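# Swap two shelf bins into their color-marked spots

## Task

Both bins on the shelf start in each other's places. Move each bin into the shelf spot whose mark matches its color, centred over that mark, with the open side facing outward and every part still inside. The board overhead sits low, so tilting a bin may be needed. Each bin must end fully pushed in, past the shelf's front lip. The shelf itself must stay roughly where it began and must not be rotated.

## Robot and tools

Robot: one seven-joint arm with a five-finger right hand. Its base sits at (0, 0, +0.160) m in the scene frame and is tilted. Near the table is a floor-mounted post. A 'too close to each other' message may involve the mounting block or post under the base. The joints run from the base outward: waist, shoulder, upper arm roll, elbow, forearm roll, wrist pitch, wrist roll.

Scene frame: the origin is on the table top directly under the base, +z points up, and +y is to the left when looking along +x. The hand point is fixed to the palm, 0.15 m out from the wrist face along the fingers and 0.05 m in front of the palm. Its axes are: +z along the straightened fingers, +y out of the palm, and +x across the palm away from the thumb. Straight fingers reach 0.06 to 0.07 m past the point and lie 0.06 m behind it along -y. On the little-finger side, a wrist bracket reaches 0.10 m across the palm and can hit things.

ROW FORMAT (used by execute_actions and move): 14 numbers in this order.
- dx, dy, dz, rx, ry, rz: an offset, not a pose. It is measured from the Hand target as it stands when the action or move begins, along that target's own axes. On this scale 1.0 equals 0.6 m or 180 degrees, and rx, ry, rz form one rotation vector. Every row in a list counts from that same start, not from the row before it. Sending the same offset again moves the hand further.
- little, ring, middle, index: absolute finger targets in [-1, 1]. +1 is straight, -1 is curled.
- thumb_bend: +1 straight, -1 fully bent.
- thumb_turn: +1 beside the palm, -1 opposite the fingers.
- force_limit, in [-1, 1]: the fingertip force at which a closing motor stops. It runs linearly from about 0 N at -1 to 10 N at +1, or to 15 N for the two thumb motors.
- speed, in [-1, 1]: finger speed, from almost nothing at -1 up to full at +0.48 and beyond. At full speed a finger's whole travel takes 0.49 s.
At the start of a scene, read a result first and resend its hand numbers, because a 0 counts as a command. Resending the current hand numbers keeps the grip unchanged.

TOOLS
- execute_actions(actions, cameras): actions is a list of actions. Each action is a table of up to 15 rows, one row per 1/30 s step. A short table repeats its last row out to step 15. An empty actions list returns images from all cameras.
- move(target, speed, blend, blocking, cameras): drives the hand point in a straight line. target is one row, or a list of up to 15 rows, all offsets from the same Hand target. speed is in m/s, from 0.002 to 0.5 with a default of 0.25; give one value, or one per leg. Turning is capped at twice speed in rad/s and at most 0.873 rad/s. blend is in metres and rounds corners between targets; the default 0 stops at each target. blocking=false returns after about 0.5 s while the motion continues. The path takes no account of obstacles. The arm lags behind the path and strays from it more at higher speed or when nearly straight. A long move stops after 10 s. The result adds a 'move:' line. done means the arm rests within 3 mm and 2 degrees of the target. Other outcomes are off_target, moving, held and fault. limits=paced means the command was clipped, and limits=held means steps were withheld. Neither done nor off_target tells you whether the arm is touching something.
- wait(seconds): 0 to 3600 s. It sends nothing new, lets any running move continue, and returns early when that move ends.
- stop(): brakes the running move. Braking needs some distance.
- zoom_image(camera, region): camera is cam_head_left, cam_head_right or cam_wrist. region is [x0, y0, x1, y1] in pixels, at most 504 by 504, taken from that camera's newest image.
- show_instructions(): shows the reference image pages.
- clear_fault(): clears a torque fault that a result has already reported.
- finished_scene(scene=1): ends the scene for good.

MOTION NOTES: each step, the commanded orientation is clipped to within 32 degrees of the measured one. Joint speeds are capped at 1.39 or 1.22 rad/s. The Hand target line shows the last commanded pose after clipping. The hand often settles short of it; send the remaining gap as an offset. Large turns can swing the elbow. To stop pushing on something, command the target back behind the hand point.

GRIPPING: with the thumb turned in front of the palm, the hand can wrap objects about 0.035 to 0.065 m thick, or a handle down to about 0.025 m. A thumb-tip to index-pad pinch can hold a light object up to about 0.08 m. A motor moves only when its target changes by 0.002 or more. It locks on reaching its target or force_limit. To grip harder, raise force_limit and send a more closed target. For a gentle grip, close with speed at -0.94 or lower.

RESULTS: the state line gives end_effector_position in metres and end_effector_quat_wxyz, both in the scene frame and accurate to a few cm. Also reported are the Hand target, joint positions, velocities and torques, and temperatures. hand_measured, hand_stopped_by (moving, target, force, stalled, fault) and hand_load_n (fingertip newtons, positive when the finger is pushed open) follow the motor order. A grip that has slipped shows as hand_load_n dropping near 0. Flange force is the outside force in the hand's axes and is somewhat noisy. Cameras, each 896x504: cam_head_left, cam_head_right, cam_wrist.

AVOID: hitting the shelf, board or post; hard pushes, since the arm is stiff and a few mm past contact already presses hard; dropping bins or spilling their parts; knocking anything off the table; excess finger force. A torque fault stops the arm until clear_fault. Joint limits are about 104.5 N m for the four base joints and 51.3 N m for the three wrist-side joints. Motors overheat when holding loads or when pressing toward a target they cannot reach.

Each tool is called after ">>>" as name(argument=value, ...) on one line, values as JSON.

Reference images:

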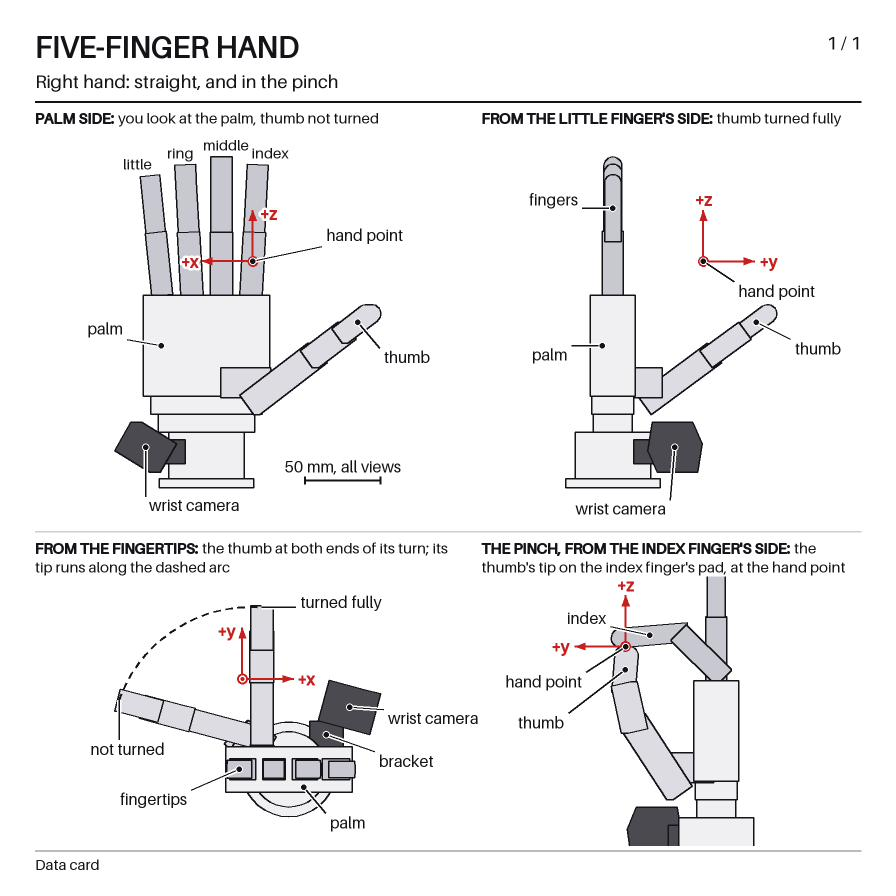

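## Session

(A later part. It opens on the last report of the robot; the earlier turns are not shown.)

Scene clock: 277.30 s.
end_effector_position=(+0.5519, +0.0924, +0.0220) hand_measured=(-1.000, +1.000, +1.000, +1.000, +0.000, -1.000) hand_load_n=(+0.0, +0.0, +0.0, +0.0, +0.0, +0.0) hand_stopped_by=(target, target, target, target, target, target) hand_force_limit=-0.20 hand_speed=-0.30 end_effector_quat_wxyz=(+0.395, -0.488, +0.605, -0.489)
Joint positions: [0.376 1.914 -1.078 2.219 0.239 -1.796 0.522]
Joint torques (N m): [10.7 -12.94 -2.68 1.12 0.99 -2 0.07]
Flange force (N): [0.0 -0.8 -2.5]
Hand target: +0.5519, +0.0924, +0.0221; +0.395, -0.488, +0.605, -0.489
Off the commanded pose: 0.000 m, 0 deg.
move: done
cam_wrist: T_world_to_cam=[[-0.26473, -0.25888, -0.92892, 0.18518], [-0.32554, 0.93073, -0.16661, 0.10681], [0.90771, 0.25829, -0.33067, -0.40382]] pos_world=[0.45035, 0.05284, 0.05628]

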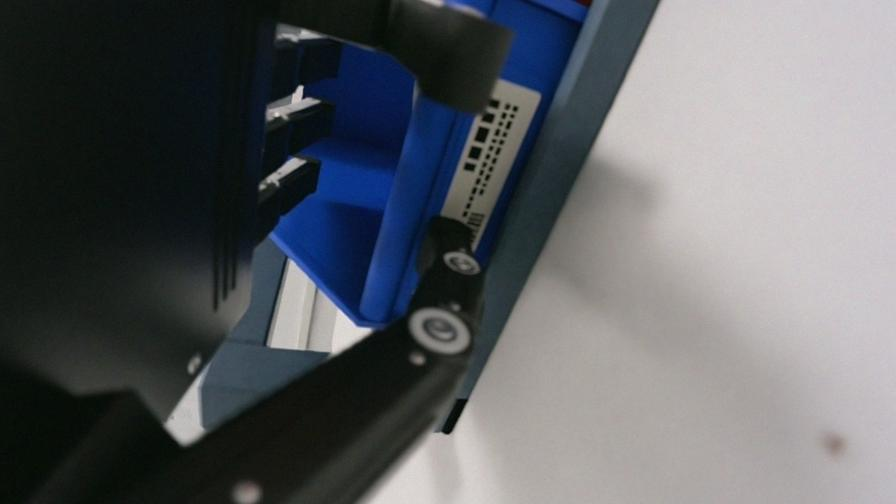

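>>> move(target=[0, -0.0243, -0.0222, 0, 0, 0, -1, 1, 1, 1, 0.3, -1, -0.2, -0.3], speed=0.05, cameras=["cam_wrist"])

>>> zoom_image(camera="cam_wrist", region=[280, 0, 600, 340])

Scene clock: 279.43 s.
end_effector_position=(+0.5422, +0.0945, +0.0391) hand_measured=(-1.000, +1.000, +1.000, +1.000, +0.300, -1.000) hand_load_n=(+0.0, +0.0, +0.0, +0.0, +0.0, +0.0) hand_stopped_by=(target, target, target, target, target, target) hand_force_limit=-0.20 hand_speed=-0.30 end_effector_quat_wxyz=(+0.395, -0.488, +0.605, -0.489)
Joint positions: [0.4 1.897 -1.08 2.278 0.232 -1.824 0.534]
Joint torques (N m): [10.32 -12.78 -2.57 1.32 0.96 -1.95 0.04]
Flange force (N): [0.2 -1.0 -2.5]
Hand target: +0.5422, +0.0945, +0.0391; +0.395, -0.488, +0.605, -0.489
Off the commanded pose: 0.000 m, 0 deg.
move: done
cam_wrist: T_world_to_cam=[[-0.26471, -0.25894, -0.92891, 0.199], [-0.32556, 0.93072, -0.16667, 0.10452], [0.90771, 0.25829, -0.33067, -0.38982]] pos_world=[0.44055, 0.05494, 0.07338]

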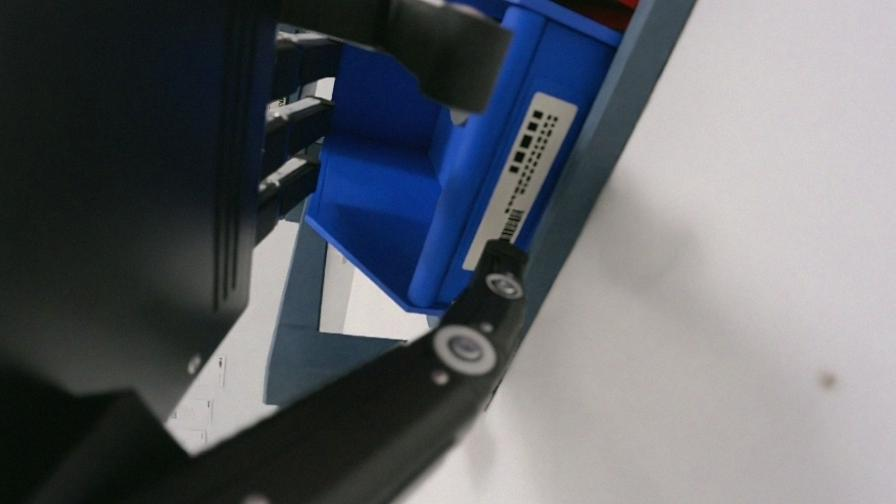

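Scaled by 1.482 from the camera's image (finer frame: 1280x720).

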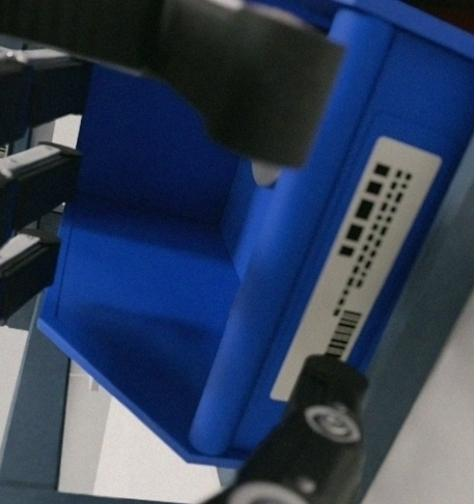

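>>> move(target=[0, -0.0035, 0.0163, 0, 0, 0, -1, 1, 1, 1, 0.3, -1, -0.2, -0.3], speed=0.03, cameras=["cam_wrist"])

>>> zoom_image(camera="cam_wrist", region=[280, 0, 600, 340])

Scene clock: 287.67 s.
end_effector_position=(+0.5519, +0.0923, +0.0391) hand_measured=(-1.000, +1.000, +1.000, +1.000, +0.300, -1.000) hand_load_n=(+0.0, +0.0, +0.0, +0.0, +0.0, +0.0) hand_stopped_by=(target, target, target, target, target, target) hand_force_limit=-0.20 hand_speed=-0.30 end_effector_quat_wxyz=(+0.395, -0.488, +0.605, -0.489)
Joint positions: [0.409 1.886 -1.084 2.252 0.221 -1.787 0.528]
Joint torques (N m): [10.54 -12.93 -2.69 1.08 0.95 -1.94 0.07]
Flange force (N): [0.2 -0.8 -2.6]
Hand target: +0.5519, +0.0923, +0.0391; +0.395, -0.488, +0.605, -0.489
Off the commanded pose: 0.000 m, 0 deg.
move: done
cam_wrist: T_world_to_cam=[[-0.26474, -0.25886, -0.92893, 0.20106], [-0.32553, 0.93074, -0.16659, 0.10965], [0.90771, 0.25829, -0.33067, -0.39817]] pos_world=[0.45035, 0.05284, 0.07338]

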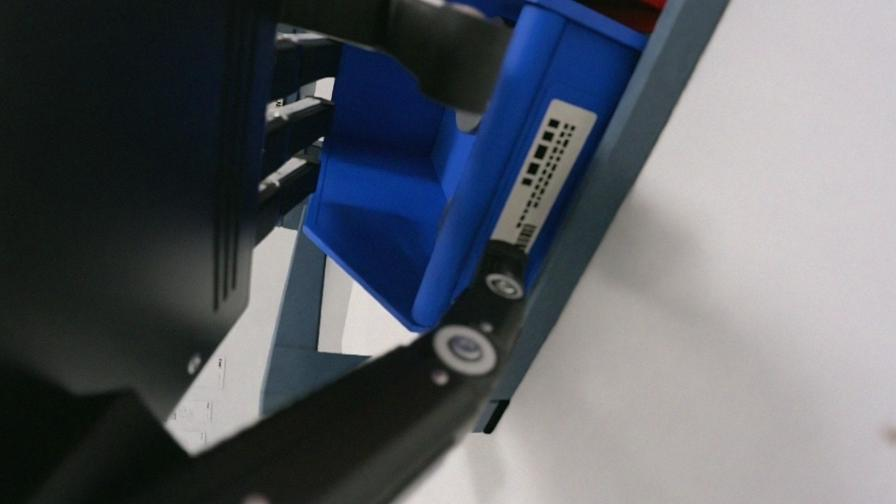

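Scaled by 1.482 from the camera's image (finer frame: 1280x720).

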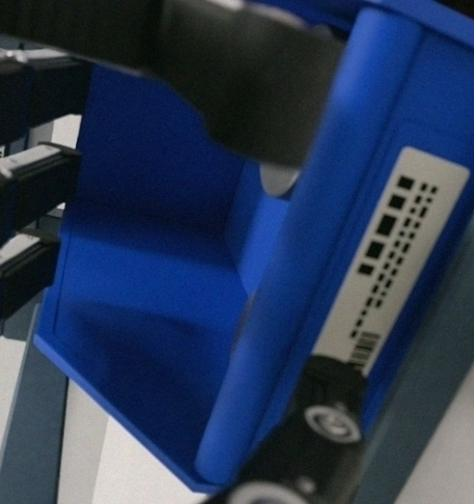

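>>> move(target=[0, -0.0021, 0.0098, 0, 0, 0, -1, 1, 1, 1, 0.3, -1, -0.2, -0.3], speed=0.02, cameras=["cam_wrist"])

>>> zoom_image(camera="cam_wrist", region=[280, 0, 600, 340])

Scene clock: 292.53 s.
end_effector_position=(+0.5578, +0.0911, +0.0391) hand_measured=(-1.000, +1.000, +1.000, +1.000, +0.300, -1.000) hand_load_n=(+0.0, +0.0, +0.0, +0.0, +0.0, +0.0) hand_stopped_by=(target, target, target, target, target, target) hand_force_limit=-0.20 hand_speed=-0.30 end_effector_quat_wxyz=(+0.395, -0.488, +0.605, -0.489)
Joint positions: [0.414 1.879 -1.087 2.237 0.215 -1.764 0.524]
Joint torques (N m): [10.61 -13 -2.7 0.96 0.95 -1.96 0.04]
Flange force (N): [0.1 -0.9 -2.4]
Hand target: +0.5578, +0.0911, +0.0391; +0.395, -0.488, +0.605, -0.489
Off the commanded pose: 0.000 m, 0 deg.
move: done
cam_wrist: T_world_to_cam=[[-0.26461, -0.25894, -0.92894, 0.20224], [-0.32555, 0.93071, -0.1667, 0.1128], [0.90774, 0.2583, -0.33058, -0.40321]] pos_world=[0.45625, 0.05154, 0.07338]

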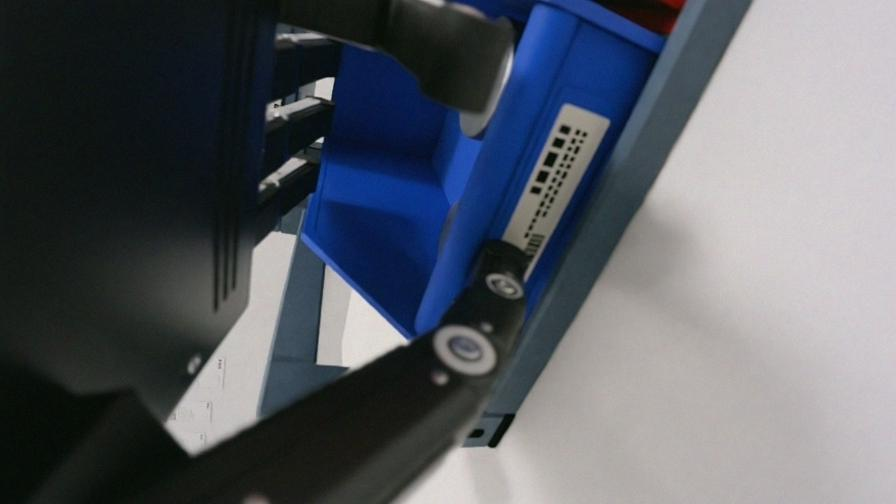

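Scaled by 1.482 from the camera's image (finer frame: 1280x720).

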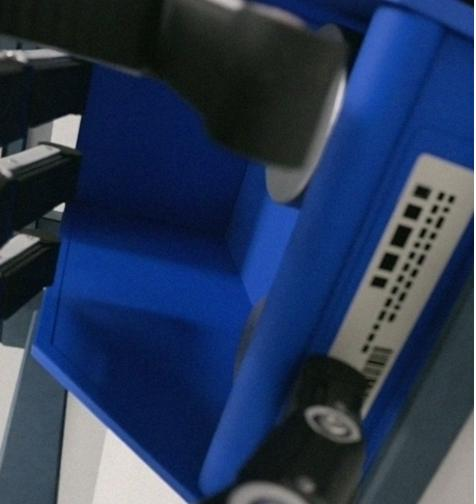

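>>> move(target=[0, -0.0011, 0.0049, 0, 0, 0, -1, 1, 1, 1, 0.3, -1, -0.2, -0.3], speed=0.02, cameras=["cam_wrist"])

>>> zoom_image(camera="cam_wrist", region=[380, 60, 660, 340])

Scene clock: 294.20 s.
end_effector_position=(+0.5608, +0.0904, +0.0392) hand_measured=(-1.000, +1.000, +1.000, +1.000, +0.300, -1.000) hand_load_n=(+0.0, +0.0, +0.0, +0.0, +0.5, +0.5) hand_stopped_by=(target, target, target, target, target, target) hand_force_limit=-0.20 hand_speed=-0.30 end_effector_quat_wxyz=(+0.395, -0.488, +0.605, -0.489)
Joint positions: [0.417 1.876 -1.089 2.229 0.212 -1.753 0.522]
Joint torques (N m): [10.93 -13.19 -2.79 0.08 0.9 -2.08 0.08]
Flange force (N): [0.1 -1.2 -4.6]
Hand target: +0.5608, +0.0904, +0.0392; +0.395, -0.488, +0.605, -0.489
Off the commanded pose: 0.000 m, 0 deg.
move: done
cam_wrist: T_world_to_cam=[[-0.26464, -0.25886, -0.92895, 0.20286], [-0.32552, 0.93074, -0.16662, 0.11428], [0.90774, 0.2583, -0.33058, -0.40569]] pos_world=[0.45915, 0.05094, 0.07338]

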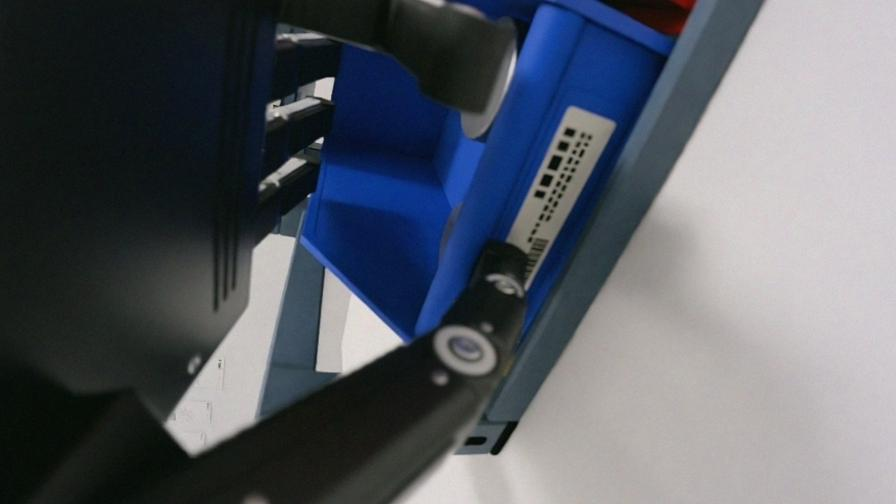

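Scaled by 1.800 from the camera's image (finer frame: 1280x720).

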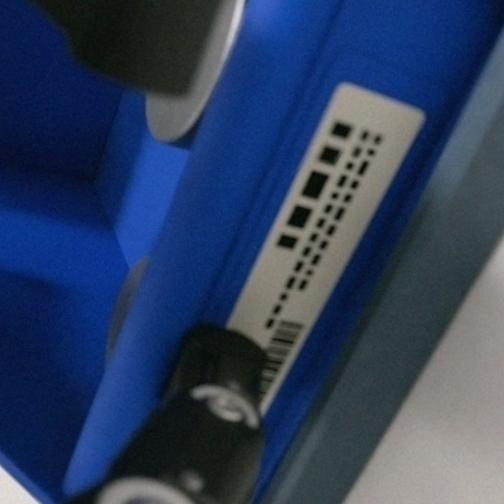

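>>> move(target=[0, 0, 0, 0, 0, 0, -1, 1, 0.25, 0.25, 0.3, -1, -0.2, -0.6], cameras=["cam_wrist"])

>>> zoom_image(camera="cam_wrist", region=[240, 0, 560, 340])

Scene clock: 298.20 s.
end_effector_position=(+0.5608, +0.0904, +0.0391) hand_measured=(-1.000, +1.000, +0.250, +0.250, +0.300, -1.000) hand_load_n=(+0.0, +0.0, +0.0, +0.0, +1.0, +0.5) hand_stopped_by=(target, target, target, target, target, target) hand_force_limit=-0.20 hand_speed=-0.60 end_effector_quat_wxyz=(+0.395, -0.488, +0.605, -0.489)
Joint positions: [0.417 1.876 -1.089 2.229 0.212 -1.753 0.522]
Joint torques (N m): [10.91 -13.26 -2.75 0.08 0.87 -2.06 0.05]
Flange force (N): [0.0 -1.1 -4.6]
Hand target: +0.5608, +0.0904, +0.0391; +0.395, -0.488, +0.605, -0.489
Off the commanded pose: 0.000 m, 0 deg.
move: done
cam_wrist: T_world_to_cam=[[-0.26473, -0.25888, -0.92892, 0.2029], [-0.32554, 0.93073, -0.16661, 0.11429], [0.90771, 0.25829, -0.33067, -0.40567]] pos_world=[0.45915, 0.05094, 0.07338]

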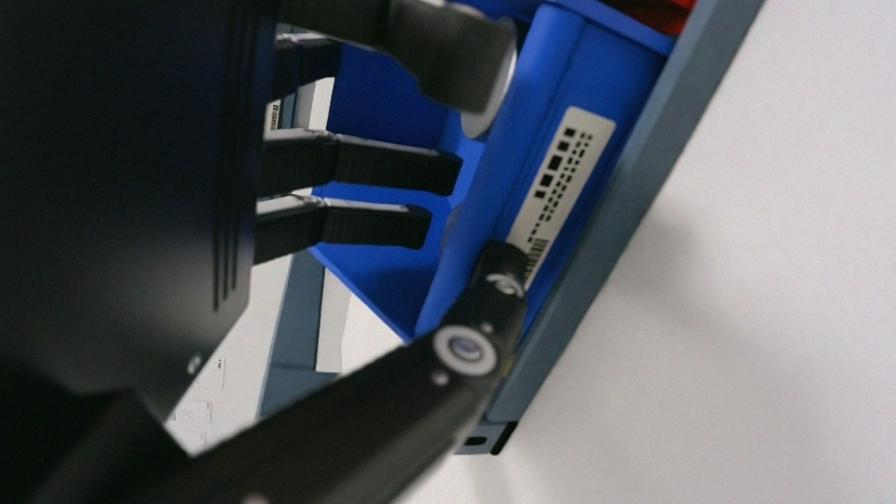

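Scaled by 1.482 from the camera's image (finer frame: 1280x720).

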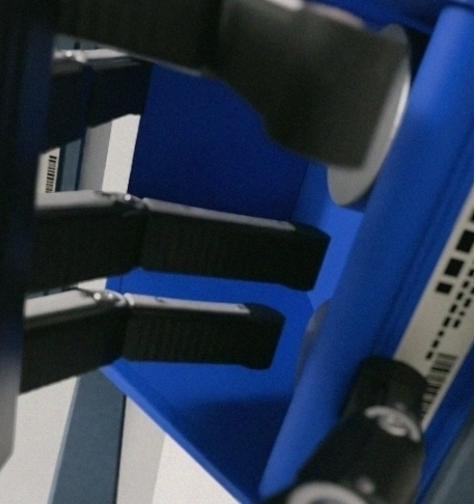

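>>> move(target=[0, 0, 0, 0, 0, 0, -1, 1, -0.02, -0.02, 0.3, -1, -0.4, -0.85], cameras=["cam_wrist"])

>>> zoom_image(camera="cam_wrist", region=[240, 0, 560, 340])

Scene clock: 299.83 s.
end_effector_position=(+0.5608, +0.0904, +0.0392) hand_measured=(-1.000, +1.000, +0.100, -0.020, +0.300, -1.000) hand_load_n=(+0.0, +0.0, +4.0, +0.0, +2.5, +0.5) hand_stopped_by=(target, target, force, target, target, target) hand_force_limit=-0.40 hand_speed=-0.85 end_effector_quat_wxyz=(+0.395, -0.488, +0.605, -0.490)
Joint positions: [0.417 1.876 -1.089 2.229 0.212 -1.753 0.522]
Joint torques (N m): [9.22 -11.55 -1.8 0.71 0.2 -0.83 0.15]
Flange force (N): [-0.1 -4.9 -5.5]
Hand target: +0.5608, +0.0904, +0.0392; +0.395, -0.488, +0.605, -0.489
Off the commanded pose: 0.000 m, 0 deg.
move: done
cam_wrist: T_world_to_cam=[[-0.26451, -0.25889, -0.92898, 0.20292], [-0.32549, 0.93073, -0.1667, 0.11432], [0.90779, 0.25829, -0.33046, -0.40578]] pos_world=[0.45925, 0.05094, 0.07348]

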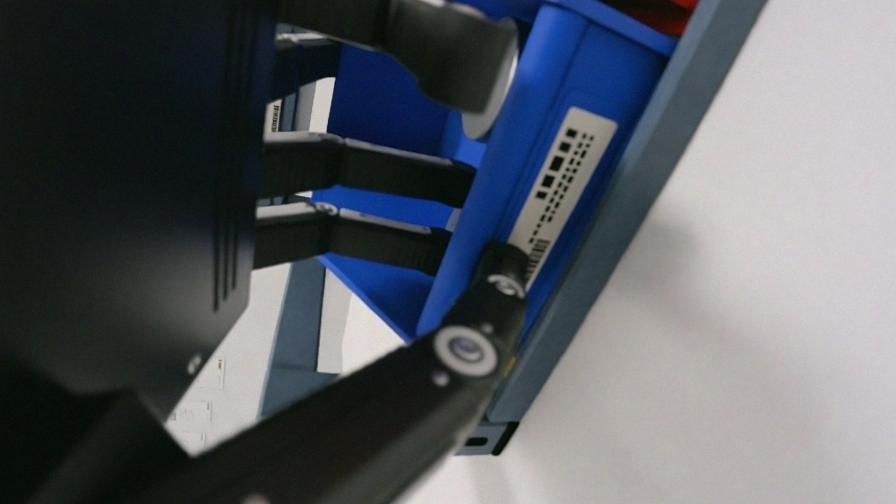

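Scaled by 1.482 from the camera's image (finer frame: 1280x720).

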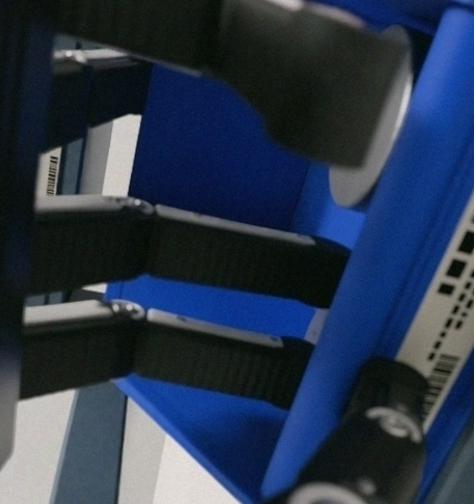

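>>> move(target=[[0, 0, 0, 0, 0, 0, -1, 1, 0.25, 0.25, 0.3, -1, -0.4, -0.6], [0, -0.0098, -0.0021, 0, 0, 0, -1, 1, 0.25, 0.25, 0.3, -1, -0.4, -0.6], [0, -0.0098, -0.0021, 0, 0, 0, -1, 1, 0.0, 0.0, 0.3, -1, -0.4, -0.85]], speed=0.03, cameras=["cam_wrist"])

>>> zoom_image(camera="cam_wrist", region=[240, 0, 560, 340])

Scene clock: 309.20 s.
end_effector_position=(+0.5608, +0.0904, +0.0452) hand_measured=(-1.000, +1.000, +0.000, +0.000, +0.300, -1.000) hand_load_n=(+0.0, +0.0, +0.0, +0.0, +2.0, +0.0) hand_stopped_by=(target, target, target, target, target, target) hand_force_limit=-0.40 hand_speed=-0.85 end_effector_quat_wxyz=(+0.395, -0.488, +0.605, -0.489)
Joint positions: [0.428 1.866 -1.091 2.24 0.205 -1.749 0.524]
Joint torques (N m): [11.3 -13.7 -3.11 0.19 1.14 -2.35 0.03]
Flange force (N): [0.2 0.4 -3.6]
Hand target: +0.5608, +0.0904, +0.0452; +0.395, -0.488, +0.605, -0.489
Off the commanded pose: 0.000 m, 0 deg.
move: done
cam_wrist: T_world_to_cam=[[-0.26464, -0.25886, -0.92895, 0.20853], [-0.32552, 0.93074, -0.16662, 0.1153], [0.90774, 0.2583, -0.33058, -0.40367]] pos_world=[0.45915, 0.05094, 0.07948]

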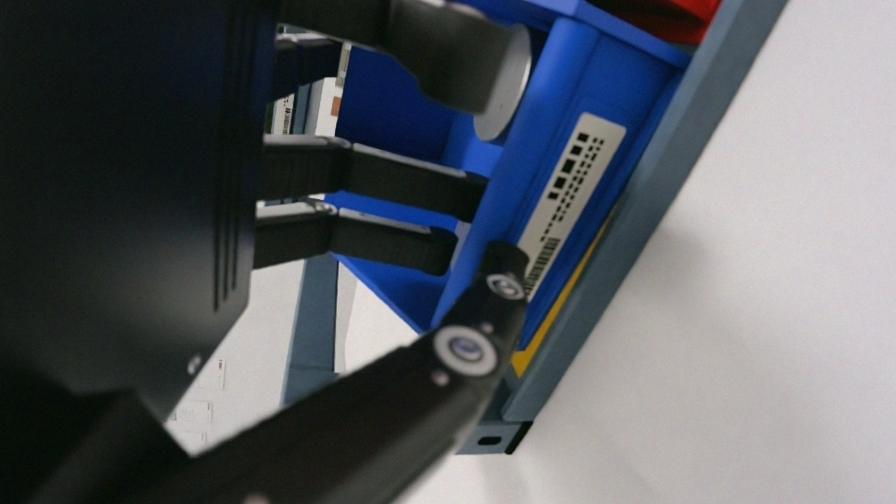

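Scaled by 1.482 from the camera's image (finer frame: 1280x720).

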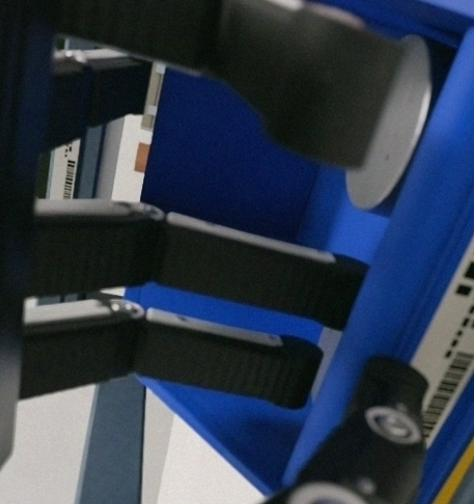

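>>> move(target=[[0, -0.005, -0.004, 0, 0, 0, -1, 1, 1, 1, 0.3, -1, -0.4, -0.3], [0, -0.06, -0.09, 0, 0, 0, -1, 1, 1, 1, 0.3, -1, -0.4, -0.3]], speed=0.08, cameras=["cam_wrist"])

>>> zoom_image(camera="cam_wrist", region=[360, 0, 660, 320])

Scene clock: 319.17 s.
end_effector_position=(+0.5165, +0.1000, +0.0916) hand_measured=(-1.000, +1.000, +1.000, +1.000, +0.300, -1.000) hand_load_n=(+0.0, +0.0, +0.0, +0.0, +0.0, +0.0) hand_stopped_by=(target, target, target, target, target, target) hand_force_limit=-0.40 hand_speed=-0.30 end_effector_quat_wxyz=(+0.395, -0.488, +0.605, -0.489)
Joint positions: [0.478 1.833 -1.101 2.443 0.194 -1.89 0.565]
Joint torques (N m): [9.72 -12.21 -2.45 1.66 1.01 -1.89 0.06]
Flange force (N): [0.2 -0.8 -2.4]
Hand target: +0.5165, +0.1000, +0.0916; +0.395, -0.488, +0.605, -0.489
Off the commanded pose: 0.000 m, 0 deg.
move: done
cam_wrist: T_world_to_cam=[[-0.26464, -0.25886, -0.92895, 0.24239], [-0.32552, 0.93074, -0.16662, 0.0998], [0.90774, 0.2583, -0.33058, -0.35066]] pos_world=[0.41495, 0.06044, 0.12588]

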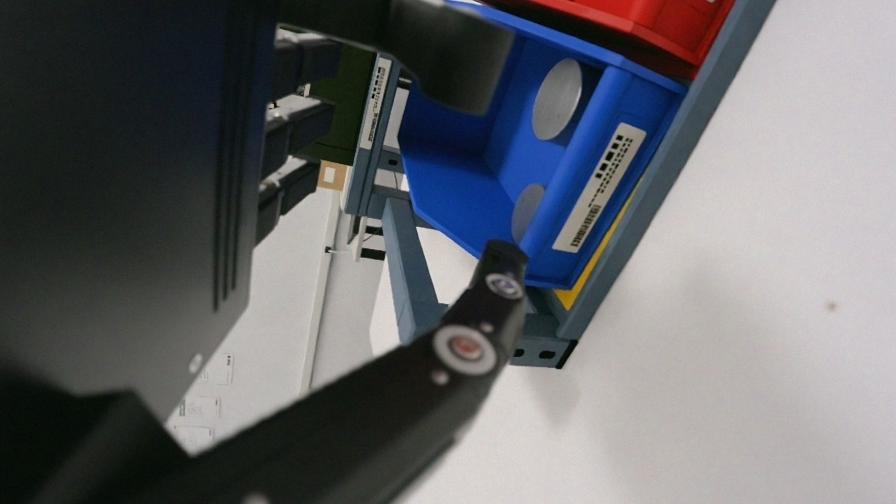

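Scaled by 1.575 from the camera's image (finer frame: 1280x720).

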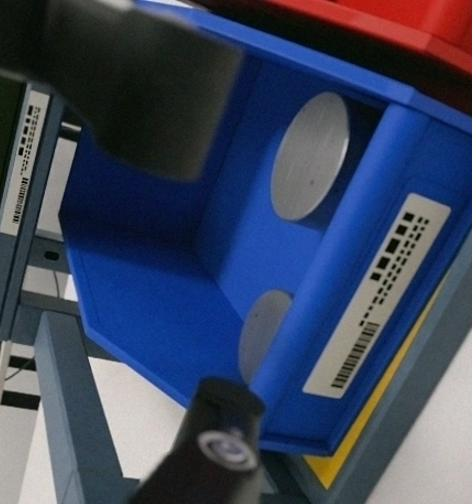

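>>> move(target=[[0.0558, -0.142, -0.0527, -0.12, 0, 0, -1, 1, 1, 1, 0.3, -1, -0.4, -0.3], [0.198, -0.1383, 0.0217, -0.3222, 0, 0, -1, -1, 1, 1, 1, -1, -0.4, -0.3]], speed=0.15, blend=[0.03, 0], cameras=["cam_wrist", "cam_head_right"])

Scene clock: 336.20 s.
end_effector_position=(+0.5207, -0.0225, +0.1700) hand_measured=(-1.000, -1.000, +1.000, +1.000, +1.000, -1.000) hand_load_n=(+0.0, +0.0, +0.0, +0.0, +0.0, +0.0) hand_stopped_by=(target, target, target, target, target, target) hand_force_limit=-0.40 hand_speed=-0.30 end_effector_quat_wxyz=(+0.109, -0.618, +0.767, -0.135)
Joint positions: [0.735 1.192 -0.658 1.508 -0.319 0.602 0.476]
Joint torques (N m): [11.98 -14.32 1.47 -7.98 -0.45 -0.56 0.1]
Flange force (N): [-0.7 4.5 -0.4]
Hand target: +0.5207, -0.0225, +0.1700; +0.109, -0.618, +0.767, -0.135
Off the commanded pose: 0.000 m, 0 deg.
move: done
cam_wrist: T_world_to_cam=[[-0.94086, -0.11282, -0.31945, 0.53638], [-0.22742, 0.90923, 0.3487, 0.08909], [0.25112, 0.40072, -0.88111, 0.14181]] pos_world=[0.48931, -0.07731, 0.26523]
Images, in order (width x height): cam_head_right 896x504, cam_wrist 896x504.

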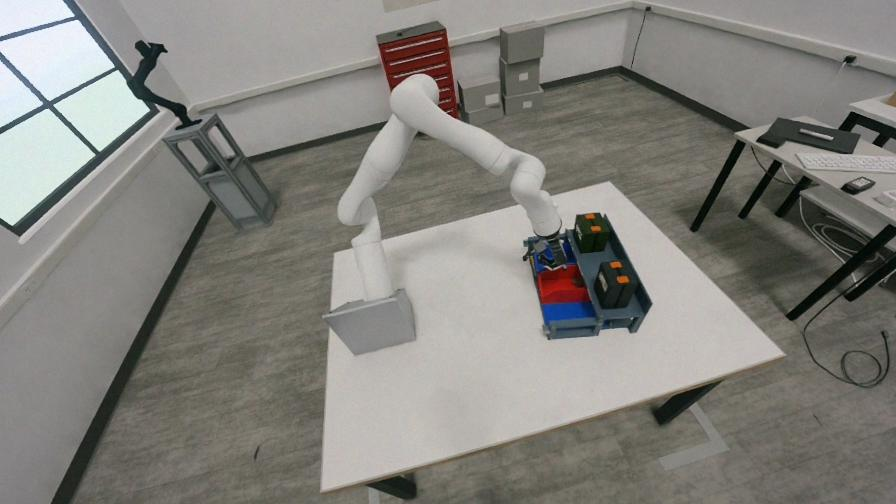

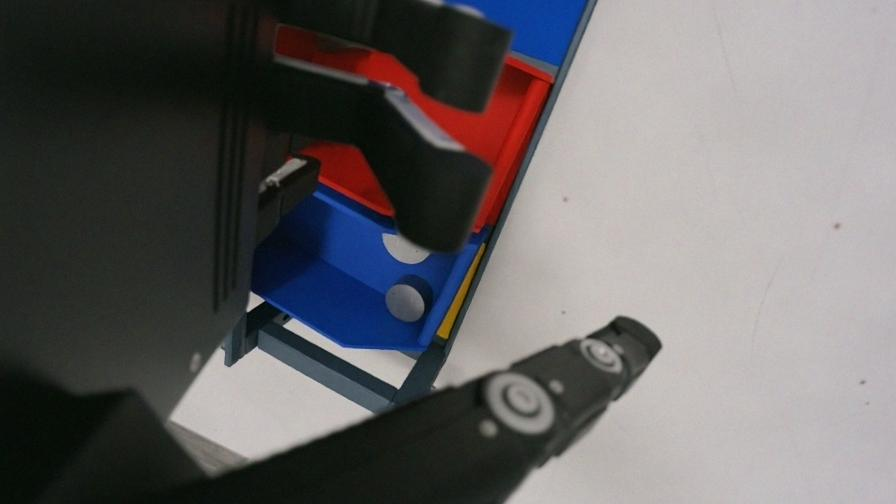

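>>> zoom_image(camera="cam_wrist", region=[230, 150, 530, 420])

Scaled by 1.680 from the camera's image (finer frame: 1280x720).

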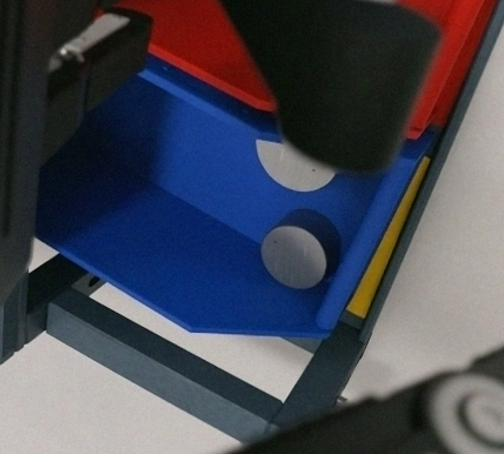

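>>> move(target=[0, 0.039, 0.156, 0, 0, 0, -1, -1, 1, 1, 1, -1, -0.4, -0.3], speed=0.12, cameras=["cam_wrist"])

>>> zoom_image(camera="cam_wrist", region=[220, 0, 600, 380])

Scene clock: 339.93 s.
end_effector_position=(+0.5304, -0.0246, +0.0741) hand_measured=(-1.000, -1.000, +1.000, +1.000, +1.000, -1.000) hand_load_n=(+0.0, +0.0, +0.0, +0.0, -0.5, +0.0) hand_stopped_by=(target, target, target, target, target, target) hand_force_limit=-0.40 hand_speed=-0.30 end_effector_quat_wxyz=(+0.109, -0.618, +0.767, -0.135)
Joint positions: [0.636 1.334 -0.679 1.532 -0.329 0.403 0.506]
Joint torques (N m): [12.71 -15.69 1.06 -6.87 -0.41 -0.49 0.08]
Flange force (N): [-0.3 4.3 -0.8]
Hand target: +0.5304, -0.0246, +0.0741; +0.109, -0.618, +0.767, -0.135
Off the commanded pose: 0.000 m, 0 deg.
move: done
cam_wrist: T_world_to_cam=[[-0.94086, -0.11282, -0.31945, 0.51464], [-0.22742, 0.90923, 0.3487, 0.12656], [0.25112, 0.40072, -0.88111, 0.05567]] pos_world=[0.49901, -0.07931, 0.16933]

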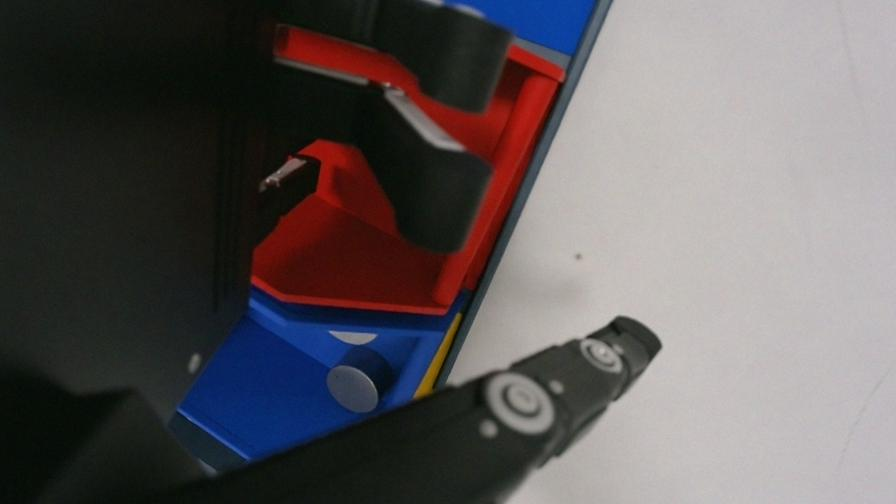

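Scaled by 1.326 from the camera's image (finer frame: 1280x720).

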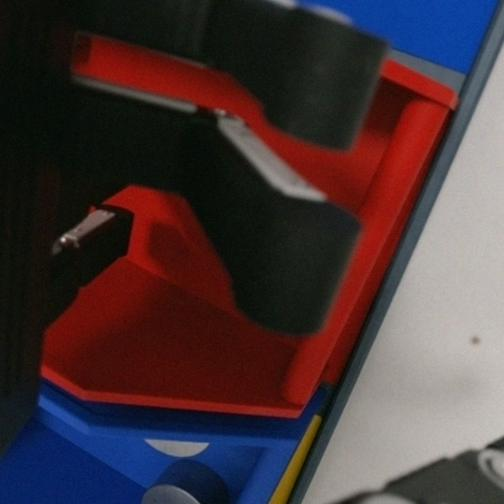

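>>> move(target=[-0.0383, 0, 0, 0, 0, 0, -1, -1, 1, 1, 1, -1, -0.4, -0.3], speed=0.04, cameras=["cam_wrist"])

>>> zoom_image(camera="cam_wrist", region=[220, 0, 600, 380])

Scene clock: 341.93 s.
end_effector_position=(+0.5353, -0.0021, +0.0741) hand_measured=(-1.000, -1.000, +1.000, +1.000, +1.000, -1.000) hand_load_n=(+0.0, +0.0, +0.0, +0.0, +0.0, +0.0) hand_stopped_by=(target, target, target, target, target, target) hand_force_limit=-0.40 hand_speed=-0.30 end_effector_quat_wxyz=(+0.109, -0.618, +0.767, -0.135)
Joint positions: [0.609 1.299 -0.687 1.554 -0.345 0.386 0.478]
Joint torques (N m): [12.6 -15.37 0.64 -6.73 -0.52 -0.38 0.07]
Flange force (N): [0.6 4.2 -0.8]
Hand target: +0.5353, -0.0021, +0.0741; +0.109, -0.618, +0.767, -0.135
Off the commanded pose: 0.000 m, 0 deg.
move: done
cam_wrist: T_world_to_cam=[[-0.94086, -0.11282, -0.31945, 0.52178], [-0.22742, 0.90923, 0.3487, 0.1073], [0.25112, 0.40072, -0.88111, 0.04547]] pos_world=[0.50391, -0.05691, 0.16933]

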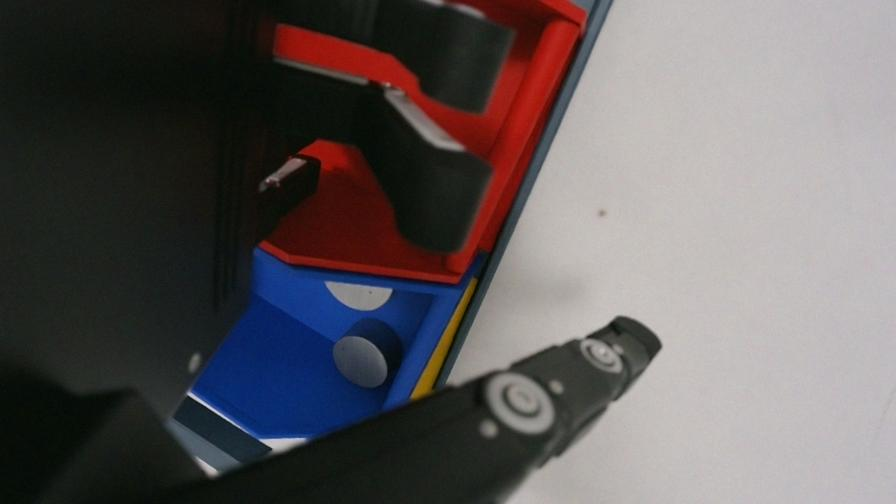

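Scaled by 1.326 from the camera's image (finer frame: 1280x720).

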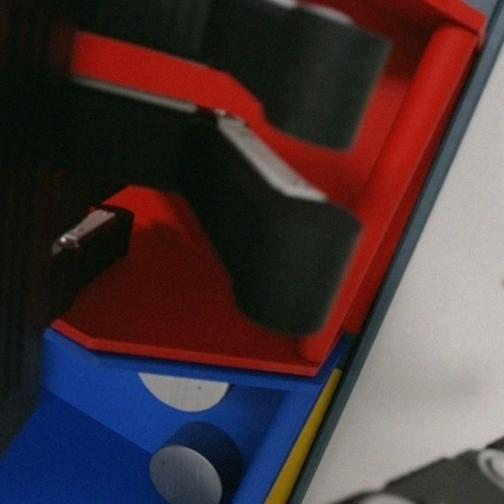

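>>> move(target=[[0, -0.057, -0.1566, 0, 0, 0, -1, -1, 1, 1, 1, -1, -0.4, -0.3], [-0.0638, 0.036, -0.1905, 0.16, 0, 0, -1, -1, 1, 1, 1, -1, -0.4, -0.3], [-0.1432, 0.0928, 0.0178, 0.3222, 0, 0, -1, 1, 1, 1, 0.42, -1, -0.4, -0.3]], speed=0.15, blend=[0.02, 0.03, 0], cameras=["cam_wrist", "cam_head_right"])

>>> zoom_image(camera="cam_wrist", region=[360, 0, 660, 320])

Scene clock: 357.83 s.
end_effector_position=(+0.5059, +0.0922, +0.0451) hand_measured=(-1.000, +1.000, +1.000, +1.000, +0.420, -1.000) hand_load_n=(+0.0, +0.0, +0.0, +0.0, +0.0, +0.0) hand_stopped_by=(target, target, target, target, target, target) hand_force_limit=-0.40 hand_speed=-0.30 end_effector_quat_wxyz=(+0.395, -0.488, +0.605, -0.489)
Joint positions: [0.445 2.006 -1.088 2.372 0.337 -1.902 0.664]
Joint torques (N m): [9.32 -12.34 -2.77 2.35 1.16 -1.77 0.06]
Flange force (N): [0.1 -1.0 -2.3]
Hand target: +0.5059, +0.0922, +0.0451; +0.395, -0.488, +0.605, -0.489
Off the commanded pose: 0.000 m, 0 deg.
move: done
cam_wrist: T_world_to_cam=[[-0.26464, -0.25886, -0.92895, 0.19437], [-0.32552, 0.93074, -0.16662, 0.09586], [0.90774, 0.2583, -0.33058, -0.3544]] pos_world=[0.40435, 0.05264, 0.07938]
Images, in order (width x height): cam_head_right 896x504, cam_wrist 896x504.

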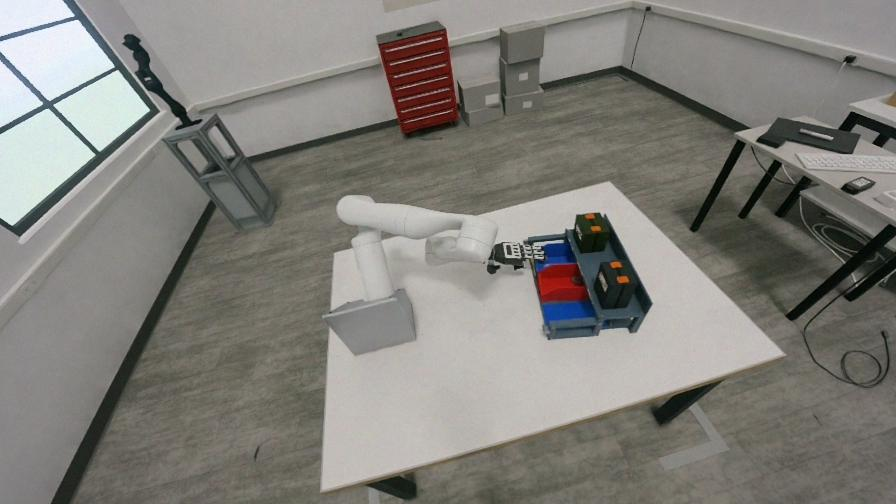

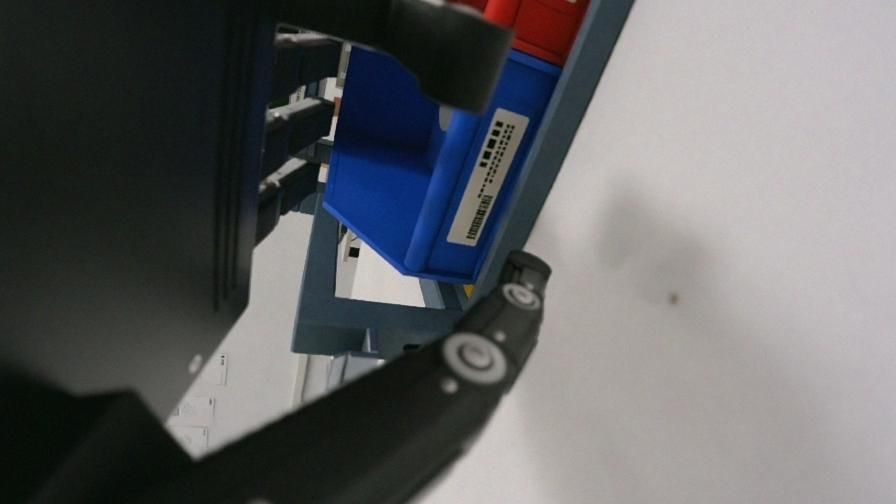

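Scaled by 1.575 from the camera's image (finer frame: 1280x720).

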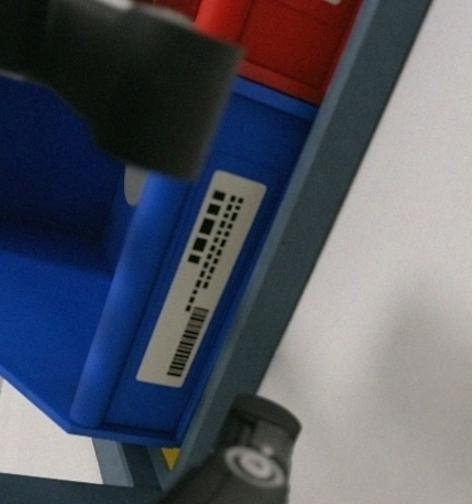

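>>> execute_actions(actions=[], cameras=["all"])

Scene clock: 363.33 s.
end_effector_position=(+0.5059, +0.0922, +0.0451) hand_measured=(-1.000, +1.000, +1.000, +1.000, +0.420, -1.000) hand_load_n=(+0.0, -0.5, +0.0, +0.0, +0.0, +0.0) hand_stopped_by=(target, target, target, target, target, target) hand_force_limit=-0.40 hand_speed=-0.30 end_effector_quat_wxyz=(+0.395, -0.488, +0.605, -0.489)
Joint positions: [0.445 2.006 -1.088 2.372 0.337 -1.902 0.664]
Joint velocities: within noise
Joint torques (N m): [9.36 -12.32 -2.77 2.39 1.17 -1.77 0.05]
Motor temperatures (°C): [40 41 39 34 38 45 51]
Flange force (N): [-0.1 -0.9 -2.2]
Hand target: +0.5059, +0.0922, +0.0451; +0.395, -0.488, +0.605, -0.489
Off the commanded pose: 0.000 m, 0 deg.
camera_calibration:
cam_wrist: T_world_to_cam=[[-0.26464, -0.25886, -0.92895, 0.19437], [-0.32552, 0.93074, -0.16662, 0.09586], [0.90774, 0.2583, -0.33058, -0.3544]] pos_world=[0.40435, 0.05264, 0.07938]

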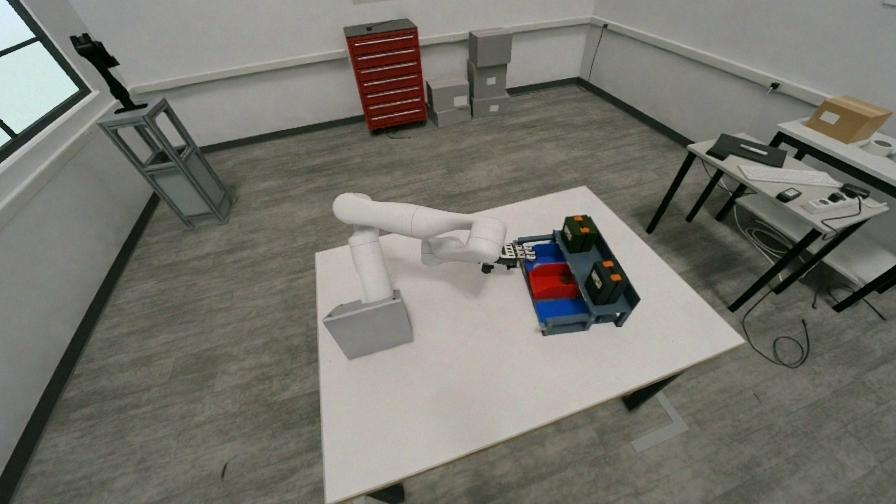

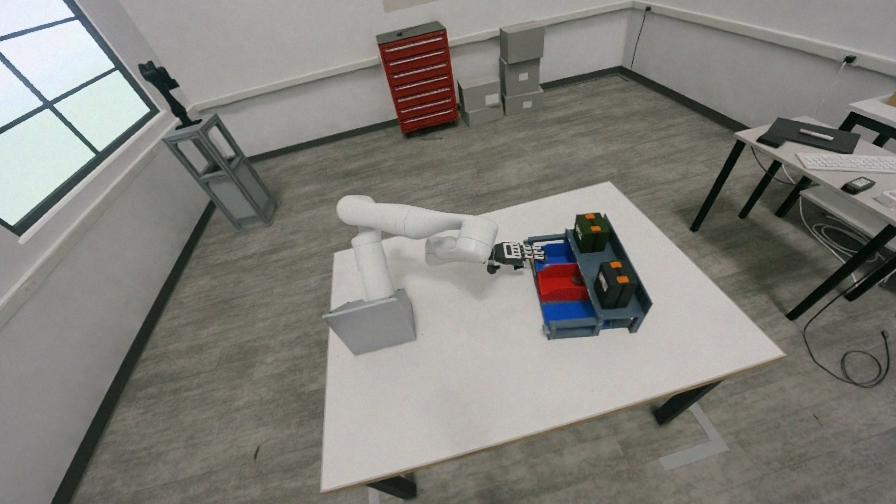

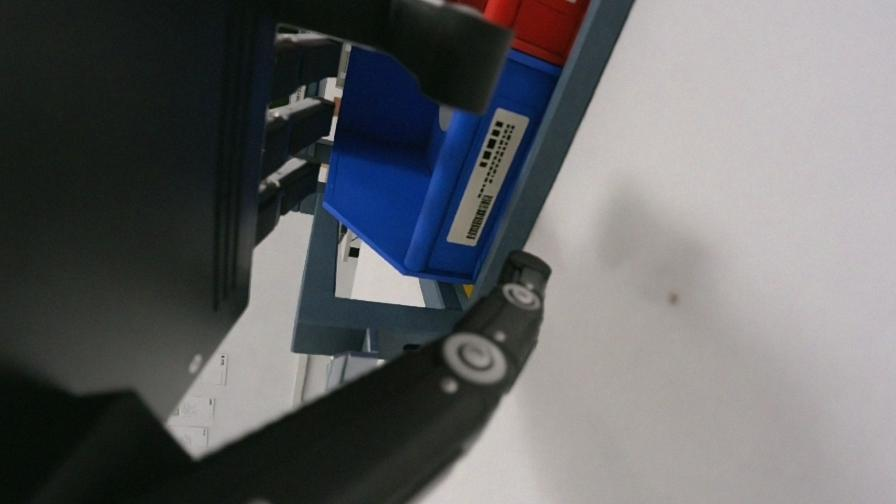

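>>> move(target=[0, -0.0074, 0.0835, 0, 0, 0, -1, 1, 1, 1, 0.42, -1, -0.4, -0.3], speed=0.05, cameras=["cam_wrist"])

Scene clock: 367.50 s.
end_effector_position=(+0.5547, +0.0816, +0.0390) hand_measured=(-1.000, +1.000, +1.000, +1.000, +0.420, -1.000) hand_load_n=(+0.0, +0.0, +0.0, +0.0, +0.0, +0.0) hand_stopped_by=(target, target, target, target, target, target) hand_force_limit=-0.40 hand_speed=-0.30 end_effector_quat_wxyz=(+0.395, -0.488, +0.605, -0.489)
Joint positions: [0.479 1.956 -1.118 2.236 0.273 -1.72 0.618]
Joint torques (N m): [10.23 -13.2 -3.34 1.12 1.14 -1.85 0.04]
Flange force (N): [0.2 -0.8 -2.4]
Hand target: +0.5547, +0.0816, +0.0390; +0.395, -0.488, +0.605, -0.489
Off the commanded pose: 0.000 m, 0 deg.
move: done
cam_wrist: T_world_to_cam=[[-0.26474, -0.25886, -0.92893, 0.19882], [-0.32553, 0.93074, -0.16659, 0.12046], [0.90771, 0.25829, -0.33067, -0.39792]] pos_world=[0.45305, 0.04214, 0.07318]

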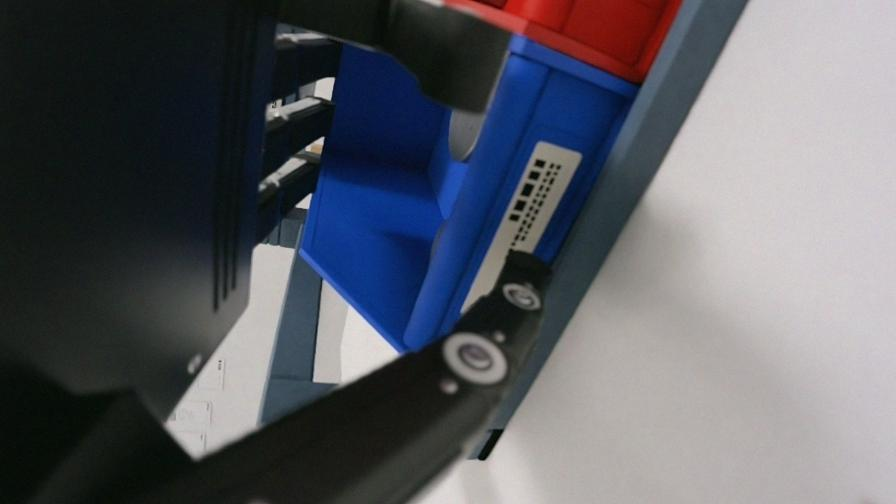

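>>> zoom_image(camera="cam_wrist", region=[240, 0, 680, 400])

Scaled by 1.145 from the camera's image (finer frame: 1280x720).

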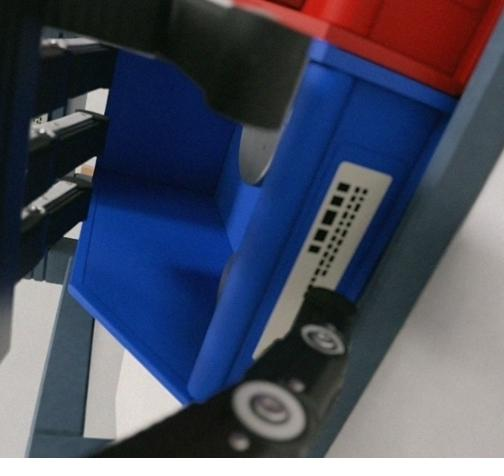

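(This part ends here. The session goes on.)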